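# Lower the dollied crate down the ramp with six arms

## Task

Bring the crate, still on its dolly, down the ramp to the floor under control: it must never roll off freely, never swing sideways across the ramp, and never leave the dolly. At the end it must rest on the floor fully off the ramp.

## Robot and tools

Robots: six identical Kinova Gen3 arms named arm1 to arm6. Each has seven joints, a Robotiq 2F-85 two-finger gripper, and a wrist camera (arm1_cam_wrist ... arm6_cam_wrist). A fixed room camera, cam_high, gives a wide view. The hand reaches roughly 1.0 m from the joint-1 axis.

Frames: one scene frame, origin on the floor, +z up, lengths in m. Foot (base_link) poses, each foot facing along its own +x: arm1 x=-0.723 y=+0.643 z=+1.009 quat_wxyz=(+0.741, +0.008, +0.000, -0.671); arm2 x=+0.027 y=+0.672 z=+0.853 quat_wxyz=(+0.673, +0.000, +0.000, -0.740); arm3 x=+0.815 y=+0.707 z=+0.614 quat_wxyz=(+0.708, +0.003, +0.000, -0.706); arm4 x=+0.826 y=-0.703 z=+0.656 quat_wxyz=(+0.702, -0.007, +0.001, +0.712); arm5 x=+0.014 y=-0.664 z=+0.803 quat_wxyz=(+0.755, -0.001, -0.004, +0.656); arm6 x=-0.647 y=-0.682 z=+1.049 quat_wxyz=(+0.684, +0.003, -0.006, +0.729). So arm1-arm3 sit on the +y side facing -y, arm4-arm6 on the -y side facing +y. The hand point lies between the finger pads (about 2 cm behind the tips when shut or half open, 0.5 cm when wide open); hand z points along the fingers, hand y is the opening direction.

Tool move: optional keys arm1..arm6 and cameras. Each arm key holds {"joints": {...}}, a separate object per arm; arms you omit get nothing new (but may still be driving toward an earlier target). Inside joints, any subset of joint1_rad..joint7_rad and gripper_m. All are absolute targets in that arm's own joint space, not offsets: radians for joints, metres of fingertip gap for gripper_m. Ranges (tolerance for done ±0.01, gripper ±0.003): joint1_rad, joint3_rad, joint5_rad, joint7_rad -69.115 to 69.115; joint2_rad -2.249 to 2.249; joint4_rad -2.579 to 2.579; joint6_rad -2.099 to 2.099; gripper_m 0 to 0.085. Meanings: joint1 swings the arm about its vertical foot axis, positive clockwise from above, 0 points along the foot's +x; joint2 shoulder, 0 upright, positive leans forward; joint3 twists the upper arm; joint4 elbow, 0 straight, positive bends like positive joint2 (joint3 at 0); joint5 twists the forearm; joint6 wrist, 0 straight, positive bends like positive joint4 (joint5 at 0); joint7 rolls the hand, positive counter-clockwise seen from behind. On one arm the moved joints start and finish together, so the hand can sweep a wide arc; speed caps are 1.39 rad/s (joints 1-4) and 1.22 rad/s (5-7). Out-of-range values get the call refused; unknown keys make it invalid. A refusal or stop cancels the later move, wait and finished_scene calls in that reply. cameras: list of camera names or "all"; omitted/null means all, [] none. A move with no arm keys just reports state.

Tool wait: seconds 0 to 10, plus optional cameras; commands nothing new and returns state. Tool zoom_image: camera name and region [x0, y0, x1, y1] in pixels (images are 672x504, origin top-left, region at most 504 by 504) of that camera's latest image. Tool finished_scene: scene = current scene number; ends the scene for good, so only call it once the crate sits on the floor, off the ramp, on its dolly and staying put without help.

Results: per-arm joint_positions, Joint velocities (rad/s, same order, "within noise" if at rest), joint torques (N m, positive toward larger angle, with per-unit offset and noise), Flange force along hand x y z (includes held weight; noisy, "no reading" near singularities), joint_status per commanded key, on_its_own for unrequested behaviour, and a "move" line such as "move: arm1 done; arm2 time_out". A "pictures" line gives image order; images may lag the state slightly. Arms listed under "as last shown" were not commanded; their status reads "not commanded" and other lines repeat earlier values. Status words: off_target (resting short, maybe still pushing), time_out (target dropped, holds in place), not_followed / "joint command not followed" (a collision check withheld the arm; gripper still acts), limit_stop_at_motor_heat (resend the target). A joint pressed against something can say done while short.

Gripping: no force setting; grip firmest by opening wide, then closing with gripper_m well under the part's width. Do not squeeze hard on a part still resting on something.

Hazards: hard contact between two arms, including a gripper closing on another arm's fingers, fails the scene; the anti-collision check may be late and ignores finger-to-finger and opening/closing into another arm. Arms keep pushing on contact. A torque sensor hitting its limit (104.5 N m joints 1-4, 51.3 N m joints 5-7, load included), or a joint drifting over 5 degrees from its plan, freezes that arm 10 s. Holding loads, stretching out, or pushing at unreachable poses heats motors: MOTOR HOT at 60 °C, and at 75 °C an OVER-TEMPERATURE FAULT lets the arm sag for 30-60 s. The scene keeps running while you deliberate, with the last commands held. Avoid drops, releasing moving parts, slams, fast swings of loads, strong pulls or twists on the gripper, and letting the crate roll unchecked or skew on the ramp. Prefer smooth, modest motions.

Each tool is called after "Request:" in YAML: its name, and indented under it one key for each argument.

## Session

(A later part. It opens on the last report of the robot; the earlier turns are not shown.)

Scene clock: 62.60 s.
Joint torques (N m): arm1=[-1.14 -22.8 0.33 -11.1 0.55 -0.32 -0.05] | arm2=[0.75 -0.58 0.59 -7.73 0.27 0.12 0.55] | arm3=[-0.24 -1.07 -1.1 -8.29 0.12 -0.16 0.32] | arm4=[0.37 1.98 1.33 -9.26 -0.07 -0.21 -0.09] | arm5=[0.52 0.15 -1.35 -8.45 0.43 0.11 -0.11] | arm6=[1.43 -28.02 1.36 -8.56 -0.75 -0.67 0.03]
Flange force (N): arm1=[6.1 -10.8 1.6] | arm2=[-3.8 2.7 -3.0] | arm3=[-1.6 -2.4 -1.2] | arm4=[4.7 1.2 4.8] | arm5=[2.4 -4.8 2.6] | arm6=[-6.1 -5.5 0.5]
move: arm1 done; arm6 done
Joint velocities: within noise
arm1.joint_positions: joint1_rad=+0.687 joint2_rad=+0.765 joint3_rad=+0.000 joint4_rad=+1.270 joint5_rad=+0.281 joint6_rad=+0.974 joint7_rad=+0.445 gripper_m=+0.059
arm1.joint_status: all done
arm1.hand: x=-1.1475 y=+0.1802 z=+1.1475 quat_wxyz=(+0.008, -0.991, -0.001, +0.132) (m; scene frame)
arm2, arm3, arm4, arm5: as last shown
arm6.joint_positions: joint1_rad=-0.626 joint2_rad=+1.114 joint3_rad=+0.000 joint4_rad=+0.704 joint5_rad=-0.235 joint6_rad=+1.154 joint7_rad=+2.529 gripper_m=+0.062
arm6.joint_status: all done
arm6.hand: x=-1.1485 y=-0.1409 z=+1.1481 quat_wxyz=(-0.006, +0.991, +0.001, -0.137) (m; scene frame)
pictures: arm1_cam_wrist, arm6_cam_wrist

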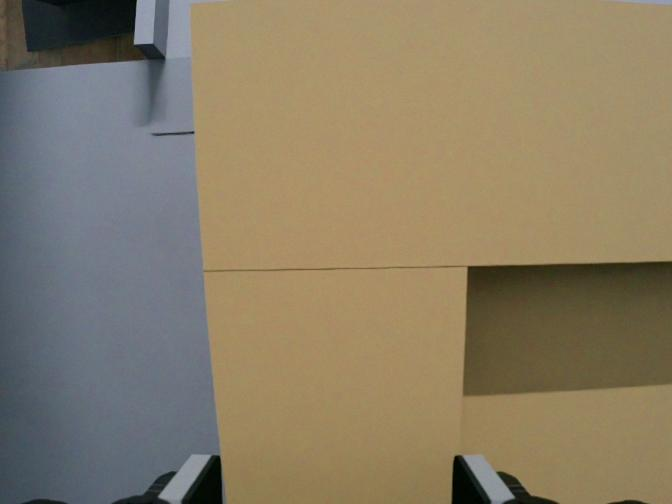

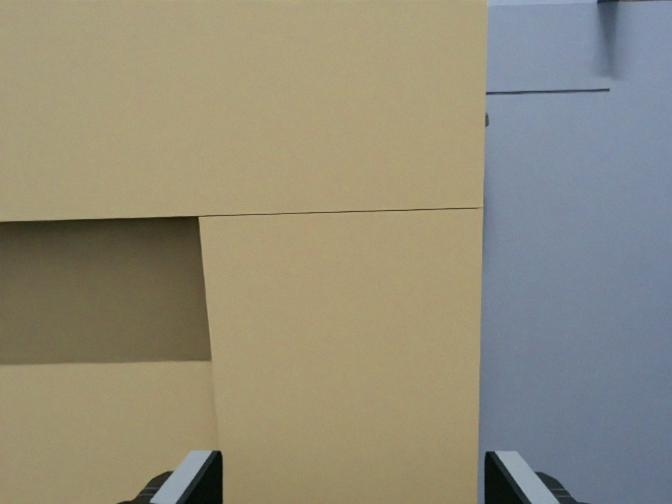

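Request:
move:
  arm1: {"joints":{"gripper_m":0.076}}
  arm6: {"joints":{"gripper_m":0.078}}
  cameras: []

Request:
move:
  arm1: {"joints":{"joint2_rad":0.7741}}
  arm6: {"joints":{"joint2_rad":1.1227}}
  cameras: []

Request:
move:
  arm1: {"joints":{"gripper_m":0.066}}
  arm6: {"joints":{"gripper_m":0.066}}
  cameras: ["arm1_cam_wrist", "arm6_cam_wrist"]

Scene clock: 65.30 s.
Joint torques (N m): arm1=[-1.18 -22.77 0.35 -11.09 0.5 -0.37 -0.01] | arm2=[0.84 -0.53 0.61 -7.72 0.27 0.09 0.62] | arm3=[-0.32 -1.06 -1.08 -8.26 0.13 -0.18 0.27] | arm4=[0.33 1.99 1.32 -9.27 -0.08 -0.21 -0.09] | arm5=[0.65 0.04 -1.27 -8.48 0.47 0.13 -0.15] | arm6=[1.45 -28.03 1.38 -8.53 -0.74 -0.66 0.05]
Flange force (N): arm1=[6.1 -10.7 1.5] | arm2=[-3.7 2.9 -3.1] | arm3=[-1.6 -2.5 -1.3] | arm4=[4.7 1.2 4.8] | arm5=[2.2 -4.8 2.7] | arm6=[-6.2 -5.5 0.5]
move: arm1 done; arm6 done
Joint velocities: within noise
arm1.joint_positions: joint1_rad=+0.687 joint2_rad=+0.765 joint3_rad=+0.000 joint4_rad=+1.270 joint5_rad=+0.281 joint6_rad=+0.974 joint7_rad=+0.445 gripper_m=+0.076
arm1.joint_status: all done
arm1.hand: x=-1.1475 y=+0.1802 z=+1.1475 quat_wxyz=(+0.008, -0.991, -0.001, +0.132) (m; scene frame)
arm2, arm3, arm4, arm5: as last shown
arm6.joint_positions: joint1_rad=-0.626 joint2_rad=+1.114 joint3_rad=+0.000 joint4_rad=+0.704 joint5_rad=-0.235 joint6_rad=+1.154 joint7_rad=+2.529 gripper_m=+0.078
arm6.joint_status: all done
arm6.hand: x=-1.1485 y=-0.1409 z=+1.1481 quat_wxyz=(-0.006, +0.991, +0.001, -0.137) (m; scene frame)
pictures: none
No camera images: "cameras" was empty.

Scene clock: 65.80 s.
Joint torques (N m): arm1=[-1.18 -22.81 0.37 -10.99 0.52 -0.32 -0.05] | arm2=[0.71 -0.54 0.59 -7.64 0.3 0.16 0.6] | arm3=[-0.28 -1.02 -1.11 -8.24 0.1 -0.16 0.29] | arm4=[0.34 1.95 1.32 -9.26 -0.09 -0.21 -0.08] | arm5=[0.58 0.18 -1.36 -8.47 0.46 0.09 -0.13] | arm6=[1.41 -28.08 1.37 -8.5 -0.76 -0.66 0.05]
Flange force (N): arm1=[6.0 -10.7 1.5] | arm2=[-3.9 2.9 -3.2] | arm3=[-1.6 -2.6 -1.3] | arm4=[4.6 1.2 4.8] | arm5=[2.6 -4.9 2.7] | arm6=[-6.2 -5.6 0.5]
move: arm1 done; arm6 done
Joint velocities: within noise
arm1.joint_positions: joint1_rad=+0.687 joint2_rad=+0.774 joint3_rad=+0.000 joint4_rad=+1.270 joint5_rad=+0.281 joint6_rad=+0.974 joint7_rad=+0.445 gripper_m=+0.076
arm1.joint_status: all done
arm1.hand: x=-1.1468 y=+0.1813 z=+1.1420 quat_wxyz=(+0.012, -0.992, -0.002, +0.129) (m; scene frame)
arm2.joint_positions: joint1_rad=+0.255 joint2_rad=-0.447 joint3_rad=-0.053 joint4_rad=+1.601 joint5_rad=-0.010 joint6_rad=+2.064 joint7_rad=+1.837 gripper_m=+0.085
arm2.joint_status: not commanded
arm2.hand: x=-0.0142 y=+0.6002 z=+1.3339 quat_wxyz=(+0.025, -0.718, -0.695, -0.030) (m; scene frame)
arm3.joint_positions: joint1_rad=-0.329 joint2_rad=-0.381 joint3_rad=-0.117 joint4_rad=+1.533 joint5_rad=-0.067 joint6_rad=+1.975 joint7_rad=+1.057 gripper_m=+0.085
arm3.joint_status: not commanded
arm3.hand: x=+0.8733 y=+0.5851 z=+1.1061 quat_wxyz=(-0.009, -0.723, -0.691, -0.009) (m; scene frame)
arm4.joint_positions: joint1_rad=+0.367 joint2_rad=-0.471 joint3_rad=-0.100 joint4_rad=+1.611 joint5_rad=-0.001 joint6_rad=+1.939 joint7_rad=+1.115 gripper_m=+0.085
arm4.joint_status: not commanded
arm4.hand: x=+0.8667 y=-0.5925 z=+1.1353 quat_wxyz=(-0.038, +0.413, -0.910, -0.003) (m; scene frame)
arm5.joint_positions: joint1_rad=+0.246 joint2_rad=-0.414 joint3_rad=-0.112 joint4_rad=+1.492 joint5_rad=+0.013 joint6_rad=+2.038 joint7_rad=+1.936 gripper_m=+0.085
arm5.joint_status: not commanded
arm5.hand: x=+0.0602 y=-0.5609 z=+1.3113 quat_wxyz=(-0.027, +0.733, -0.679, +0.021) (m; scene frame)
arm6.joint_positions: joint1_rad=-0.626 joint2_rad=+1.123 joint3_rad=+0.000 joint4_rad=+0.704 joint5_rad=-0.235 joint6_rad=+1.154 joint7_rad=+2.529 gripper_m=+0.078
arm6.joint_status: all done
arm6.hand: x=-1.1474 y=-0.1422 z=+1.1414 quat_wxyz=(-0.003, +0.991, +0.001, -0.134) (m; scene frame)
pictures: none
No camera images: "cameras" was empty.

Scene clock: 66.50 s.
Joint torques (N m): arm1=[-1.14 -22.82 0.36 -11.07 0.54 -0.32 -0.05] | arm2=[0.79 -0.52 0.67 -7.69 0.3 0.1 0.57] | arm3=[-0.29 -1.06 -1.13 -8.32 0.11 -0.14 0.31] | arm4=[0.35 2.03 1.33 -9.27 -0.09 -0.2 -0.09] | arm5=[0.49 0.16 -1.23 -8.57 0.39 0.12 -0.2] | arm6=[1.4 -28.07 1.37 -8.54 -0.75 -0.63 0.05]
Flange force (N): arm1=[6.2 -11.0 1.5] | arm2=[-3.7 3.1 -3.1] | arm3=[-1.6 -2.5 -1.0] | arm4=[4.8 1.1 4.9] | arm5=[2.5 -4.7 3.1] | arm6=[-5.9 -5.2 0.5]
move: arm1 done; arm6 done
Joint velocities: within noise
arm1.joint_positions: joint1_rad=+0.687 joint2_rad=+0.774 joint3_rad=+0.000 joint4_rad=+1.270 joint5_rad=+0.281 joint6_rad=+0.974 joint7_rad=+0.445 gripper_m=+0.066
arm1.joint_status: all done
arm1.hand: x=-1.1468 y=+0.1813 z=+1.1420 quat_wxyz=(+0.012, -0.992, -0.002, +0.129) (m; scene frame)
arm2, arm3, arm4, arm5: as last shown
arm6.joint_positions: joint1_rad=-0.626 joint2_rad=+1.123 joint3_rad=+0.000 joint4_rad=+0.704 joint5_rad=-0.235 joint6_rad=+1.154 joint7_rad=+2.529 gripper_m=+0.066
arm6.joint_status: all done
arm6.hand: x=-1.1474 y=-0.1422 z=+1.1414 quat_wxyz=(-0.003, +0.991, +0.001, -0.134) (m; scene frame)
pictures: arm1_cam_wrist, arm6_cam_wrist

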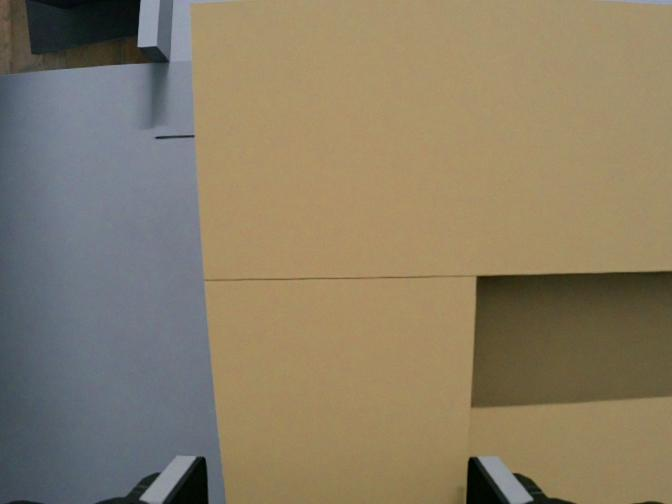

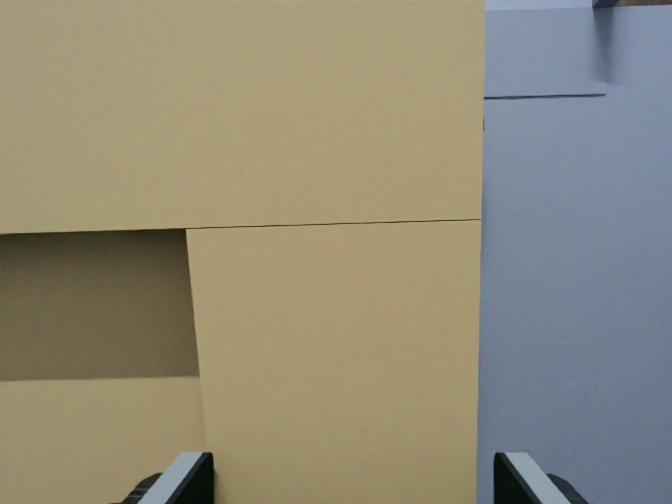

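Request:
move:
  arm1: {"joints":{"gripper_m":0.074}}
  arm6: {"joints":{"gripper_m":0.076}}
  cameras: []

Request:
move:
  arm1: {"joints":{"joint1_rad":0.6832,"joint2_rad":0.7688,"joint4_rad":1.2985,"joint5_rad":0.2891,"joint6_rad":0.938,"joint7_rad":0.4286}}
  arm6: {"joints":{"joint1_rad":-0.6227,"joint2_rad":1.1256,"joint4_rad":0.7114,"joint5_rad":-0.2373,"joint6_rad":1.1359,"joint7_rad":2.5374}}
  cameras: []

Request:
move:
  arm1: {"joints":{"gripper_m":0.066}}
  arm6: {"joints":{"gripper_m":0.066}}
  cameras: ["arm1_cam_wrist", "arm6_cam_wrist"]

Scene clock: 70.87 s.
Joint torques (N m): arm1=[-1.1 -22.86 0.35 -11.07 0.54 -0.34 -0.05] | arm2=[0.8 -0.57 0.58 -7.71 0.26 0.1 0.59] | arm3=[-0.27 -1.05 -1.07 -8.29 0.1 -0.14 0.27] | arm4=[0.36 2 1.35 -9.28 -0.08 -0.22 -0.07] | arm5=[0.56 0.2 -1.33 -8.48 0.46 0.11 -0.1] | arm6=[1.46 -28.07 1.36 -8.52 -0.73 -0.64 0.05]
Flange force (N): arm1=[6.2 -10.8 1.6] | arm2=[-3.8 2.7 -3.1] | arm3=[-1.6 -2.5 -1.1] | arm4=[4.8 1.2 4.9] | arm5=[2.5 -4.7 2.8] | arm6=[-6.1 -5.4 0.5]
move: arm1 done; arm6 done
Joint velocities: within noise
arm1.joint_positions: joint1_rad=+0.687 joint2_rad=+0.774 joint3_rad=+0.000 joint4_rad=+1.270 joint5_rad=+0.281 joint6_rad=+0.974 joint7_rad=+0.445 gripper_m=+0.074
arm1.joint_status: all done
arm1.hand: x=-1.1468 y=+0.1813 z=+1.1420 quat_wxyz=(+0.012, -0.992, -0.002, +0.129) (m; scene frame)
arm2, arm3, arm4, arm5: as last shown
arm6.joint_positions: joint1_rad=-0.626 joint2_rad=+1.123 joint3_rad=+0.000 joint4_rad=+0.704 joint5_rad=-0.235 joint6_rad=+1.154 joint7_rad=+2.529 gripper_m=+0.076
arm6.joint_status: all done
arm6.hand: x=-1.1474 y=-0.1422 z=+1.1414 quat_wxyz=(-0.003, +0.991, +0.001, -0.134) (m; scene frame)
pictures: none
No camera images: "cameras" was empty.

Scene clock: 71.50 s.
Joint torques (N m): arm1=[-1.12 -22.76 0.39 -10.98 0.51 -0.37 -0.06] | arm2=[0.71 -0.59 0.58 -7.64 0.25 0.12 0.65] | arm3=[-0.32 -1.03 -1.07 -8.31 0.1 -0.17 0.3] | arm4=[0.35 1.96 1.37 -9.26 -0.08 -0.21 -0.06] | arm5=[0.58 0.19 -1.24 -8.54 0.44 0.03 -0.11] | arm6=[1.44 -28.06 1.34 -8.53 -0.74 -0.66 0.04]
Flange force (N): arm1=[5.8 -10.5 1.3] | arm2=[-3.9 2.9 -3.3] | arm3=[-1.5 -2.5 -1.1] | arm4=[4.7 1.4 4.8] | arm5=[2.5 -4.4 2.8] | arm6=[-5.8 -5.2 0.6]
move: arm1 done; arm6 done
Joint velocities: within noise
arm1.joint_positions: joint1_rad=+0.683 joint2_rad=+0.769 joint3_rad=+0.000 joint4_rad=+1.299 joint5_rad=+0.289 joint6_rad=+0.938 joint7_rad=+0.429 gripper_m=+0.074
arm1.joint_status: all done
arm1.hand: x=-1.1449 y=+0.1807 z=+1.1378 quat_wxyz=(+0.006, -0.991, -0.001, +0.133) (m; scene frame)
arm2, arm3, arm4, arm5: as last shown
arm6.joint_positions: joint1_rad=-0.623 joint2_rad=+1.126 joint3_rad=+0.000 joint4_rad=+0.711 joint5_rad=-0.237 joint6_rad=+1.136 joint7_rad=+2.537 gripper_m=+0.076
arm6.joint_status: all done
arm6.hand: x=-1.1471 y=-0.1390 z=+1.1376 quat_wxyz=(-0.006, +0.991, +0.001, -0.137) (m; scene frame)
pictures: none
No camera images: "cameras" was empty.

Scene clock: 72.17 s.
Joint torques (N m): arm1=[-1.13 -22.77 0.4 -11.05 0.5 -0.36 -0.06] | arm2=[0.8 -0.55 0.62 -7.68 0.26 0.09 0.63] | arm3=[-0.32 -0.98 -1.13 -8.26 0.09 -0.13 0.33] | arm4=[0.37 1.99 1.36 -9.27 -0.07 -0.22 -0.09] | arm5=[0.57 0.2 -1.29 -8.59 0.5 0.14 -0.15] | arm6=[1.42 -28.08 1.37 -8.5 -0.75 -0.68 0.07]
Flange force (N): arm1=[6.0 -10.8 1.4] | arm2=[-3.8 3.0 -3.2] | arm3=[-1.5 -2.6 -1.1] | arm4=[4.7 1.3 4.8] | arm5=[2.5 -4.6 3.3] | arm6=[-6.1 -5.5 0.6]
move: arm1 done; arm6 done
Joint velocities: within noise
arm1.joint_positions: joint1_rad=+0.683 joint2_rad=+0.769 joint3_rad=+0.000 joint4_rad=+1.299 joint5_rad=+0.289 joint6_rad=+0.938 joint7_rad=+0.429 gripper_m=+0.066
arm1.joint_status: all done
arm1.hand: x=-1.1449 y=+0.1807 z=+1.1378 quat_wxyz=(+0.006, -0.991, -0.001, +0.133) (m; scene frame)
arm2, arm3, arm4, arm5: as last shown
arm6.joint_positions: joint1_rad=-0.623 joint2_rad=+1.126 joint3_rad=+0.000 joint4_rad=+0.711 joint5_rad=-0.237 joint6_rad=+1.136 joint7_rad=+2.537 gripper_m=+0.066
arm6.joint_status: all done
arm6.hand: x=-1.1471 y=-0.1390 z=+1.1376 quat_wxyz=(-0.006, +0.991, +0.001, -0.137) (m; scene frame)
pictures: arm1_cam_wrist, arm6_cam_wrist

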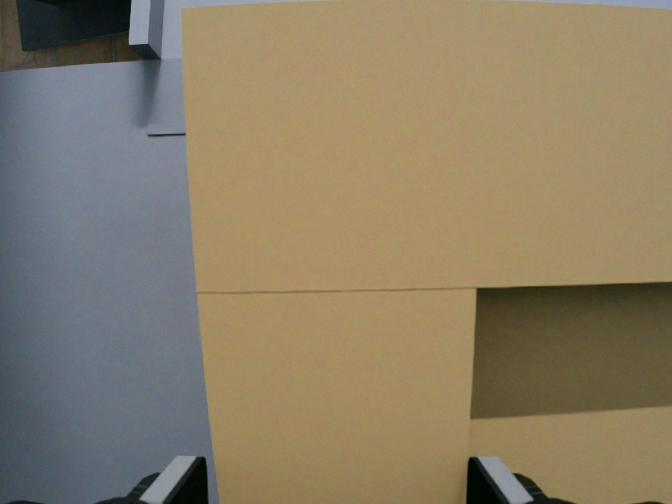

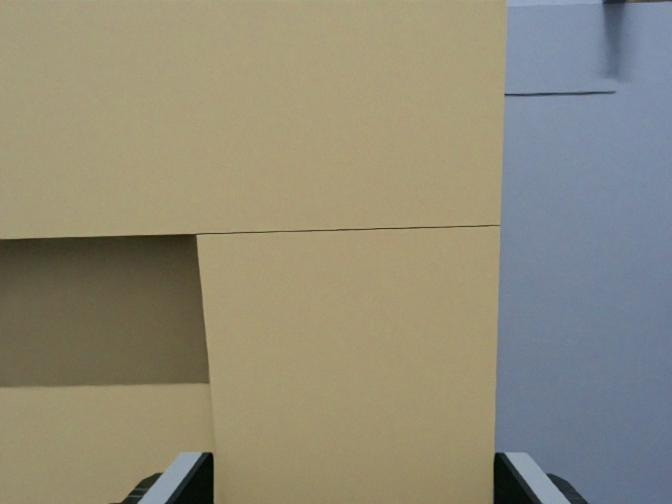

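Request:
move:
  arm1: {"joints":{"gripper_m":0.06}}
  arm6: {"joints":{"gripper_m":0.06}}
  cameras: ["arm1_cam_wrist", "arm6_cam_wrist"]

Scene clock: 75.17 s.
Joint torques (N m): arm1=[-1.17 -19.27 0.1 -8.75 0.21 0.15 0] | arm2=[0.76 -0.48 0.61 -7.72 0.28 0.08 0.6] | arm3=[-0.3 -1.04 -1.11 -8.3 0.09 -0.15 0.32] | arm4=[0.37 1.99 1.35 -9.24 -0.07 -0.21 -0.07] | arm5=[0.59 0.19 -1.33 -8.44 0.43 0.09 -0.15] | arm6=[0.89 -20.62 1.49 -6.82 -0.48 -2.22 -0.07]
Flange force (N): arm1=[3.6 -9.8 -3.7] | arm2=[-3.6 3.0 -3.0] | arm3=[-1.5 -2.5 -1.1] | arm4=[4.7 1.3 4.7] | arm5=[2.5 -4.9 2.6] | arm6=[-4.4 -1.2 -12.5]
move: arm1 done; arm6 done
Joint velocities: within noise
arm1.joint_positions: joint1_rad=+0.683 joint2_rad=+0.769 joint3_rad=+0.000 joint4_rad=+1.299 joint5_rad=+0.289 joint6_rad=+0.938 joint7_rad=+0.429 gripper_m=+0.060
arm1.joint_status: all done
arm1.hand: x=-1.1449 y=+0.1807 z=+1.1378 quat_wxyz=(+0.006, -0.991, -0.001, +0.133) (m; scene frame)
arm2, arm3, arm4, arm5: as last shown
arm6.joint_positions: joint1_rad=-0.623 joint2_rad=+1.126 joint3_rad=+0.000 joint4_rad=+0.711 joint5_rad=-0.237 joint6_rad=+1.136 joint7_rad=+2.537 gripper_m=+0.060
arm6.joint_status: all done
arm6.hand: x=-1.1471 y=-0.1390 z=+1.1376 quat_wxyz=(-0.006, +0.991, +0.001, -0.137) (m; scene frame)
pictures: arm1_cam_wrist, arm6_cam_wrist

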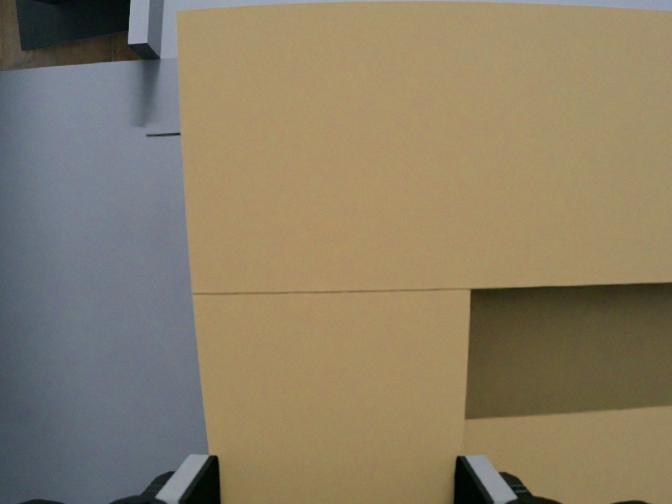

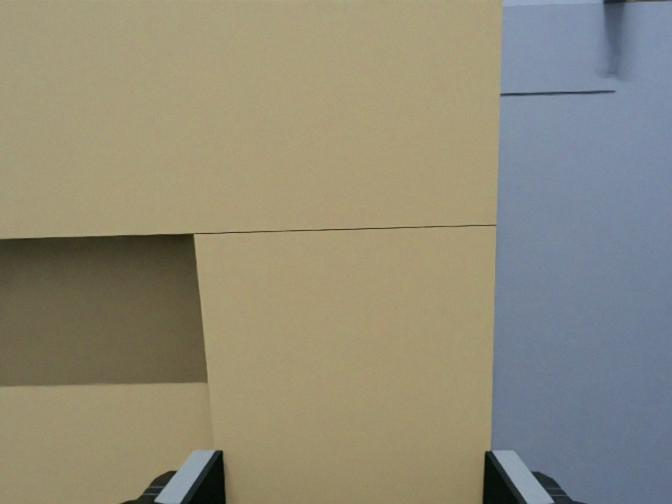

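Request:
move:
  arm1: {"joints":{"gripper_m":0.079}}
  arm6: {"joints":{"gripper_m":0.079}}
  cameras: []

Request:
move:
  arm1: {"joints":{"joint2_rad":0.7771,"joint4_rad":1.3067,"joint5_rad":0.2927,"joint6_rad":0.922,"joint7_rad":0.4226}}
  arm6: {"joints":{"joint2_rad":1.1324,"joint4_rad":0.719,"joint5_rad":-0.2389,"joint6_rad":1.1218,"joint7_rad":2.5414}}
  cameras: ["arm1_cam_wrist", "arm6_cam_wrist"]

Scene clock: 78.40 s.
Joint torques (N m): arm1=[-1.12 -22.76 0.35 -10.98 0.52 -0.35 -0.05] | arm2=[0.78 -0.59 0.59 -7.68 0.25 0.11 0.6] | arm3=[-0.34 -1.05 -1.1 -8.32 0.13 -0.15 0.3] | arm4=[0.36 1.99 1.37 -9.26 -0.08 -0.23 -0.08] | arm5=[0.6 0.24 -1.35 -8.53 0.47 0.08 -0.13] | arm6=[1.47 -28.12 1.38 -8.5 -0.75 -0.66 0.05]
Flange force (N): arm1=[5.9 -10.6 1.4] | arm2=[-3.8 2.7 -3.2] | arm3=[-1.5 -2.5 -1.0] | arm4=[4.8 1.3 4.7] | arm5=[2.7 -4.8 3.0] | arm6=[-6.1 -5.5 0.7]
move: arm1 done; arm6 done
Joint velocities: within noise
arm1.joint_positions: joint1_rad=+0.683 joint2_rad=+0.769 joint3_rad=+0.000 joint4_rad=+1.299 joint5_rad=+0.289 joint6_rad=+0.938 joint7_rad=+0.429 gripper_m=+0.079
arm1.joint_status: all done
arm1.hand: x=-1.1449 y=+0.1807 z=+1.1378 quat_wxyz=(+0.006, -0.991, -0.001, +0.133) (m; scene frame)
arm2, arm3, arm4, arm5: as last shown
arm6.joint_positions: joint1_rad=-0.623 joint2_rad=+1.126 joint3_rad=+0.000 joint4_rad=+0.711 joint5_rad=-0.237 joint6_rad=+1.136 joint7_rad=+2.537 gripper_m=+0.079
arm6.joint_status: all done
arm6.hand: x=-1.1471 y=-0.1390 z=+1.1376 quat_wxyz=(-0.006, +0.991, +0.001, -0.137) (m; scene frame)
pictures: none
No camera images: "cameras" was empty.

Scene clock: 78.90 s.
Joint torques (N m): arm1=[-1.17 -22.82 0.38 -10.89 0.5 -0.37 -0.07] | arm2=[0.74 -0.59 0.58 -7.68 0.27 0.1 0.59] | arm3=[-0.3 -1.04 -1.08 -8.26 0.12 -0.14 0.29] | arm4=[0.34 1.98 1.35 -9.27 -0.07 -0.22 -0.07] | arm5=[0.53 0.18 -1.22 -8.5 0.45 0.12 -0.14] | arm6=[1.45 -28.11 1.34 -8.47 -0.73 -0.65 0.07]
Flange force (N): arm1=[5.6 -10.5 1.2] | arm2=[-3.8 2.8 -3.2] | arm3=[-1.6 -2.5 -1.2] | arm4=[4.7 1.3 4.8] | arm5=[2.4 -4.5 2.9] | arm6=[-6.0 -5.3 0.7]
move: arm1 done; arm6 done
Joint velocities: within noise
arm1.joint_positions: joint1_rad=+0.683 joint2_rad=+0.777 joint3_rad=+0.000 joint4_rad=+1.307 joint5_rad=+0.293 joint6_rad=+0.922 joint7_rad=+0.423 gripper_m=+0.079
arm1.joint_status: all done
arm1.hand: x=-1.1448 y=+0.1807 z=+1.1308 quat_wxyz=(+0.006, -0.991, -0.001, +0.134) (m; scene frame)
arm2, arm3, arm4, arm5: as last shown
arm6.joint_positions: joint1_rad=-0.623 joint2_rad=+1.132 joint3_rad=+0.000 joint4_rad=+0.719 joint5_rad=-0.239 joint6_rad=+1.122 joint7_rad=+2.541 gripper_m=+0.079
arm6.joint_status: all done
arm6.hand: x=-1.1471 y=-0.1389 z=+1.1307 quat_wxyz=(-0.006, +0.991, +0.001, -0.137) (m; scene frame)
pictures: arm1_cam_wrist, arm6_cam_wrist

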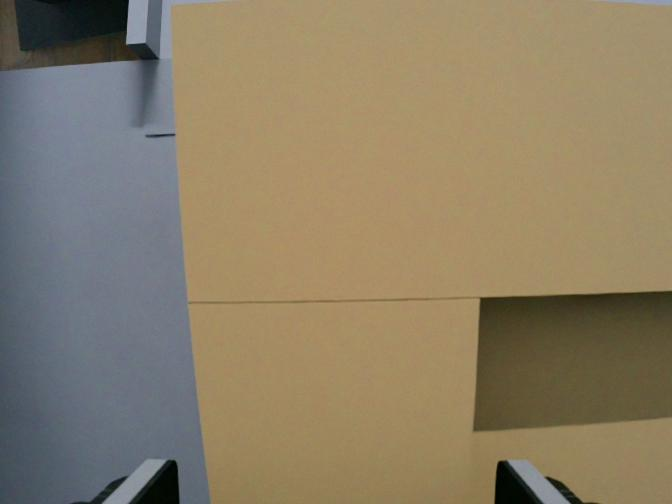

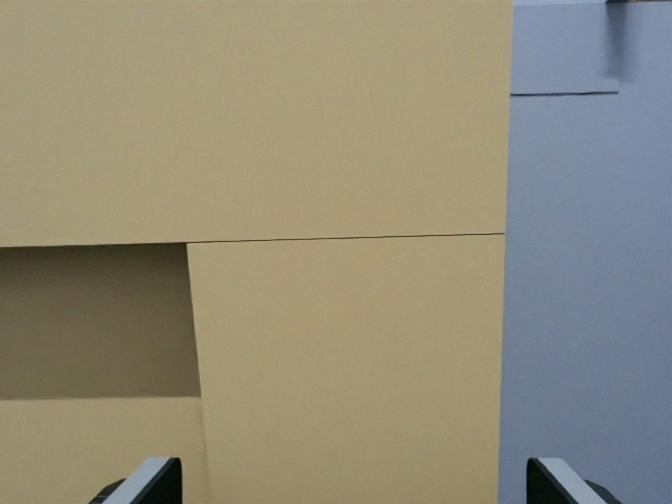

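Request:
move:
  arm1: {"joints":{"gripper_m":0.069}}
  arm6: {"joints":{"gripper_m":0.069}}
  cameras: []

Request:
move:
  arm1: {"joints":{"gripper_m":0.063}}
  arm6: {"joints":{"gripper_m":0.063}}
  cameras: ["arm1_cam_wrist", "arm6_cam_wrist"]

Scene clock: 80.17 s.
Joint torques (N m): arm1=[-1.16 -22.74 0.42 -10.9 0.54 -0.35 -0.07] | arm2=[0.78 -0.44 0.66 -7.75 0.29 0.06 0.6] | arm3=[-0.32 -1.04 -1.05 -8.28 0.13 -0.17 0.29] | arm4=[0.37 2 1.34 -9.28 -0.07 -0.2 -0.09] | arm5=[0.51 0.07 -1.29 -8.43 0.52 0.14 -0.14] | arm6=[1.46 -28.13 1.31 -8.48 -0.74 -0.67 0.04]
Flange force (N): arm1=[5.7 -10.7 1.1] | arm2=[-3.5 3.2 -2.9] | arm3=[-1.5 -2.4 -1.2] | arm4=[4.7 1.2 4.9] | arm5=[2.1 -4.7 2.5] | arm6=[-6.0 -5.4 0.7]
move: arm1 done; arm6 done
Joint velocities: within noise
arm1.joint_positions: joint1_rad=+0.683 joint2_rad=+0.777 joint3_rad=+0.000 joint4_rad=+1.307 joint5_rad=+0.293 joint6_rad=+0.922 joint7_rad=+0.423 gripper_m=+0.069
arm1.joint_status: all done
arm1.hand: x=-1.1448 y=+0.1807 z=+1.1308 quat_wxyz=(+0.006, -0.991, -0.001, +0.134) (m; scene frame)
arm2.joint_positions: joint1_rad=+0.255 joint2_rad=-0.447 joint3_rad=-0.053 joint4_rad=+1.601 joint5_rad=-0.010 joint6_rad=+2.064 joint7_rad=+1.837 gripper_m=+0.085
arm2.joint_status: not commanded
arm2.hand: x=-0.0142 y=+0.6002 z=+1.3339 quat_wxyz=(+0.025, -0.718, -0.695, -0.030) (m; scene frame)
arm3.joint_positions: joint1_rad=-0.329 joint2_rad=-0.381 joint3_rad=-0.117 joint4_rad=+1.533 joint5_rad=-0.067 joint6_rad=+1.975 joint7_rad=+1.057 gripper_m=+0.085
arm3.joint_status: not commanded
arm3.hand: x=+0.8733 y=+0.5851 z=+1.1061 quat_wxyz=(-0.009, -0.723, -0.691, -0.009) (m; scene frame)
arm4.joint_positions: joint1_rad=+0.367 joint2_rad=-0.471 joint3_rad=-0.100 joint4_rad=+1.611 joint5_rad=-0.001 joint6_rad=+1.939 joint7_rad=+1.115 gripper_m=+0.085
arm4.joint_status: not commanded
arm4.hand: x=+0.8667 y=-0.5925 z=+1.1353 quat_wxyz=(-0.038, +0.413, -0.910, -0.003) (m; scene frame)
arm5.joint_positions: joint1_rad=+0.246 joint2_rad=-0.414 joint3_rad=-0.112 joint4_rad=+1.492 joint5_rad=+0.013 joint6_rad=+2.038 joint7_rad=+1.936 gripper_m=+0.085
arm5.joint_status: not commanded
arm5.hand: x=+0.0602 y=-0.5609 z=+1.3113 quat_wxyz=(-0.027, +0.733, -0.679, +0.021) (m; scene frame)
arm6.joint_positions: joint1_rad=-0.623 joint2_rad=+1.132 joint3_rad=+0.000 joint4_rad=+0.719 joint5_rad=-0.239 joint6_rad=+1.122 joint7_rad=+2.541 gripper_m=+0.069
arm6.joint_status: all done
arm6.hand: x=-1.1471 y=-0.1389 z=+1.1307 quat_wxyz=(-0.006, +0.991, +0.001, -0.137) (m; scene frame)
pictures: none
No camera images: "cameras" was empty.

Scene clock: 80.70 s.
Joint torques (N m): arm1=[-0.81 -20.83 0.45 -9.44 0.29 0.13 -0.12] | arm2=[0.8 -0.59 0.62 -7.69 0.24 0.12 0.59] | arm3=[-0.28 -1 -1.12 -8.28 0.14 -0.17 0.32] | arm4=[0.37 1.97 1.34 -9.25 -0.09 -0.22 -0.07] | arm5=[0.56 0.15 -1.28 -8.45 0.42 0.11 -0.17] | arm6=[1.49 -26.38 1.46 -8.21 -0.75 -1.2 -0.16]
Flange force (N): arm1=[4.5 -9.5 -1.5] | arm2=[-3.9 2.8 -3.1] | arm3=[-1.4 -2.5 -1.2] | arm4=[4.7 1.3 4.7] | arm5=[2.4 -4.8 2.6] | arm6=[-5.4 -4.1 -2.6]
move: arm1 done; arm6 done
Joint velocities: within noise
arm1.joint_positions: joint1_rad=+0.683 joint2_rad=+0.777 joint3_rad=+0.000 joint4_rad=+1.307 joint5_rad=+0.293 joint6_rad=+0.922 joint7_rad=+0.423 gripper_m=+0.063
arm1.joint_status: all done
arm1.hand: x=-1.1448 y=+0.1807 z=+1.1308 quat_wxyz=(+0.006, -0.991, -0.001, +0.134) (m; scene frame)
arm2, arm3, arm4, arm5: as last shown
arm6.joint_positions: joint1_rad=-0.623 joint2_rad=+1.132 joint3_rad=+0.000 joint4_rad=+0.719 joint5_rad=-0.239 joint6_rad=+1.122 joint7_rad=+2.541 gripper_m=+0.063
arm6.joint_status: all done
arm6.hand: x=-1.1471 y=-0.1389 z=+1.1307 quat_wxyz=(-0.006, +0.991, +0.001, -0.137) (m; scene frame)
pictures: arm1_cam_wrist, arm6_cam_wrist

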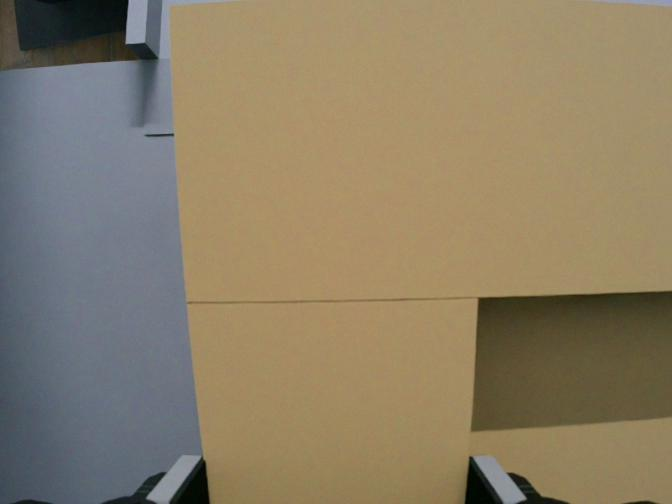

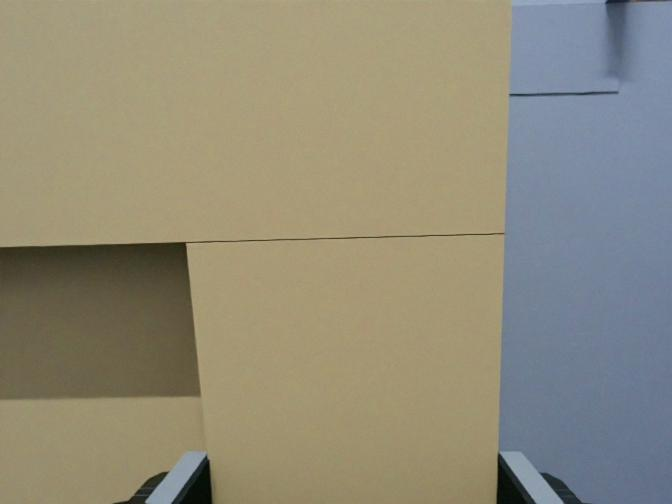

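Request:
move:
  arm1: {"joints":{"gripper_m":0.04}}
  arm6: {"joints":{"gripper_m":0.04}}
  cameras: ["arm1_cam_wrist", "arm6_cam_wrist"]

Scene clock: 81.87 s.
Joint torques (N m): arm1=[-0.67 -15.33 0.02 -8.23 -0.07 -0.92 -0.28] | arm2=[0.75 -0.5 0.61 -7.7 0.28 0.11 0.57] | arm3=[-0.33 -1.07 -1.07 -8.31 0.11 -0.16 0.29] | arm4=[0.35 2.01 1.38 -9.29 -0.09 -0.22 -0.1] | arm5=[0.69 0.09 -1.36 -8.5 0.46 0.17 -0.12] | arm6=[2.05 -21.53 2.23 -6.6 -0.13 -1.67 -0.18]
Flange force (N): arm1=[4.4 -12.5 -12.2] | arm2=[-3.7 2.9 -3.1] | arm3=[-1.6 -2.4 -1.1] | arm4=[4.8 1.3 4.9] | arm5=[2.3 -5.0 3.0] | arm6=[-6.3 -1.8 -9.9]
move: arm1 off_target; arm6 off_target
Joint velocities: within noise
arm1.joint_positions: joint1_rad=+0.683 joint2_rad=+0.777 joint3_rad=+0.000 joint4_rad=+1.307 joint5_rad=+0.293 joint6_rad=+0.922 joint7_rad=+0.423 gripper_m=+0.060
arm1.joint_status: gripper_m off_target (ended at +0.060, target +0.040)
arm1.hand: x=-1.1449 y=+0.1808 z=+1.1308 quat_wxyz=(+0.006, -0.991, -0.001, +0.134) (m; scene frame)
arm2, arm3, arm4, arm5: as last shown
arm6.joint_positions: joint1_rad=-0.623 joint2_rad=+1.132 joint3_rad=+0.000 joint4_rad=+0.719 joint5_rad=-0.239 joint6_rad=+1.122 joint7_rad=+2.541 gripper_m=+0.061
arm6.joint_status: gripper_m off_target (ended at +0.061, target +0.040)
arm6.hand: x=-1.1471 y=-0.1389 z=+1.1307 quat_wxyz=(-0.006, +0.991, +0.001, -0.137) (m; scene frame)
pictures: arm1_cam_wrist, arm6_cam_wrist

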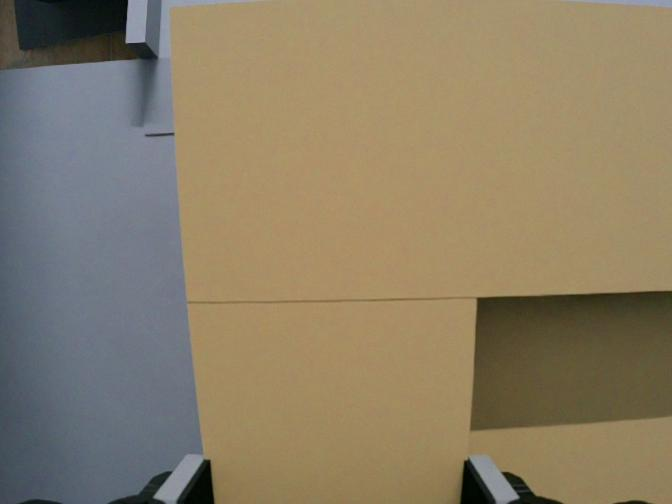

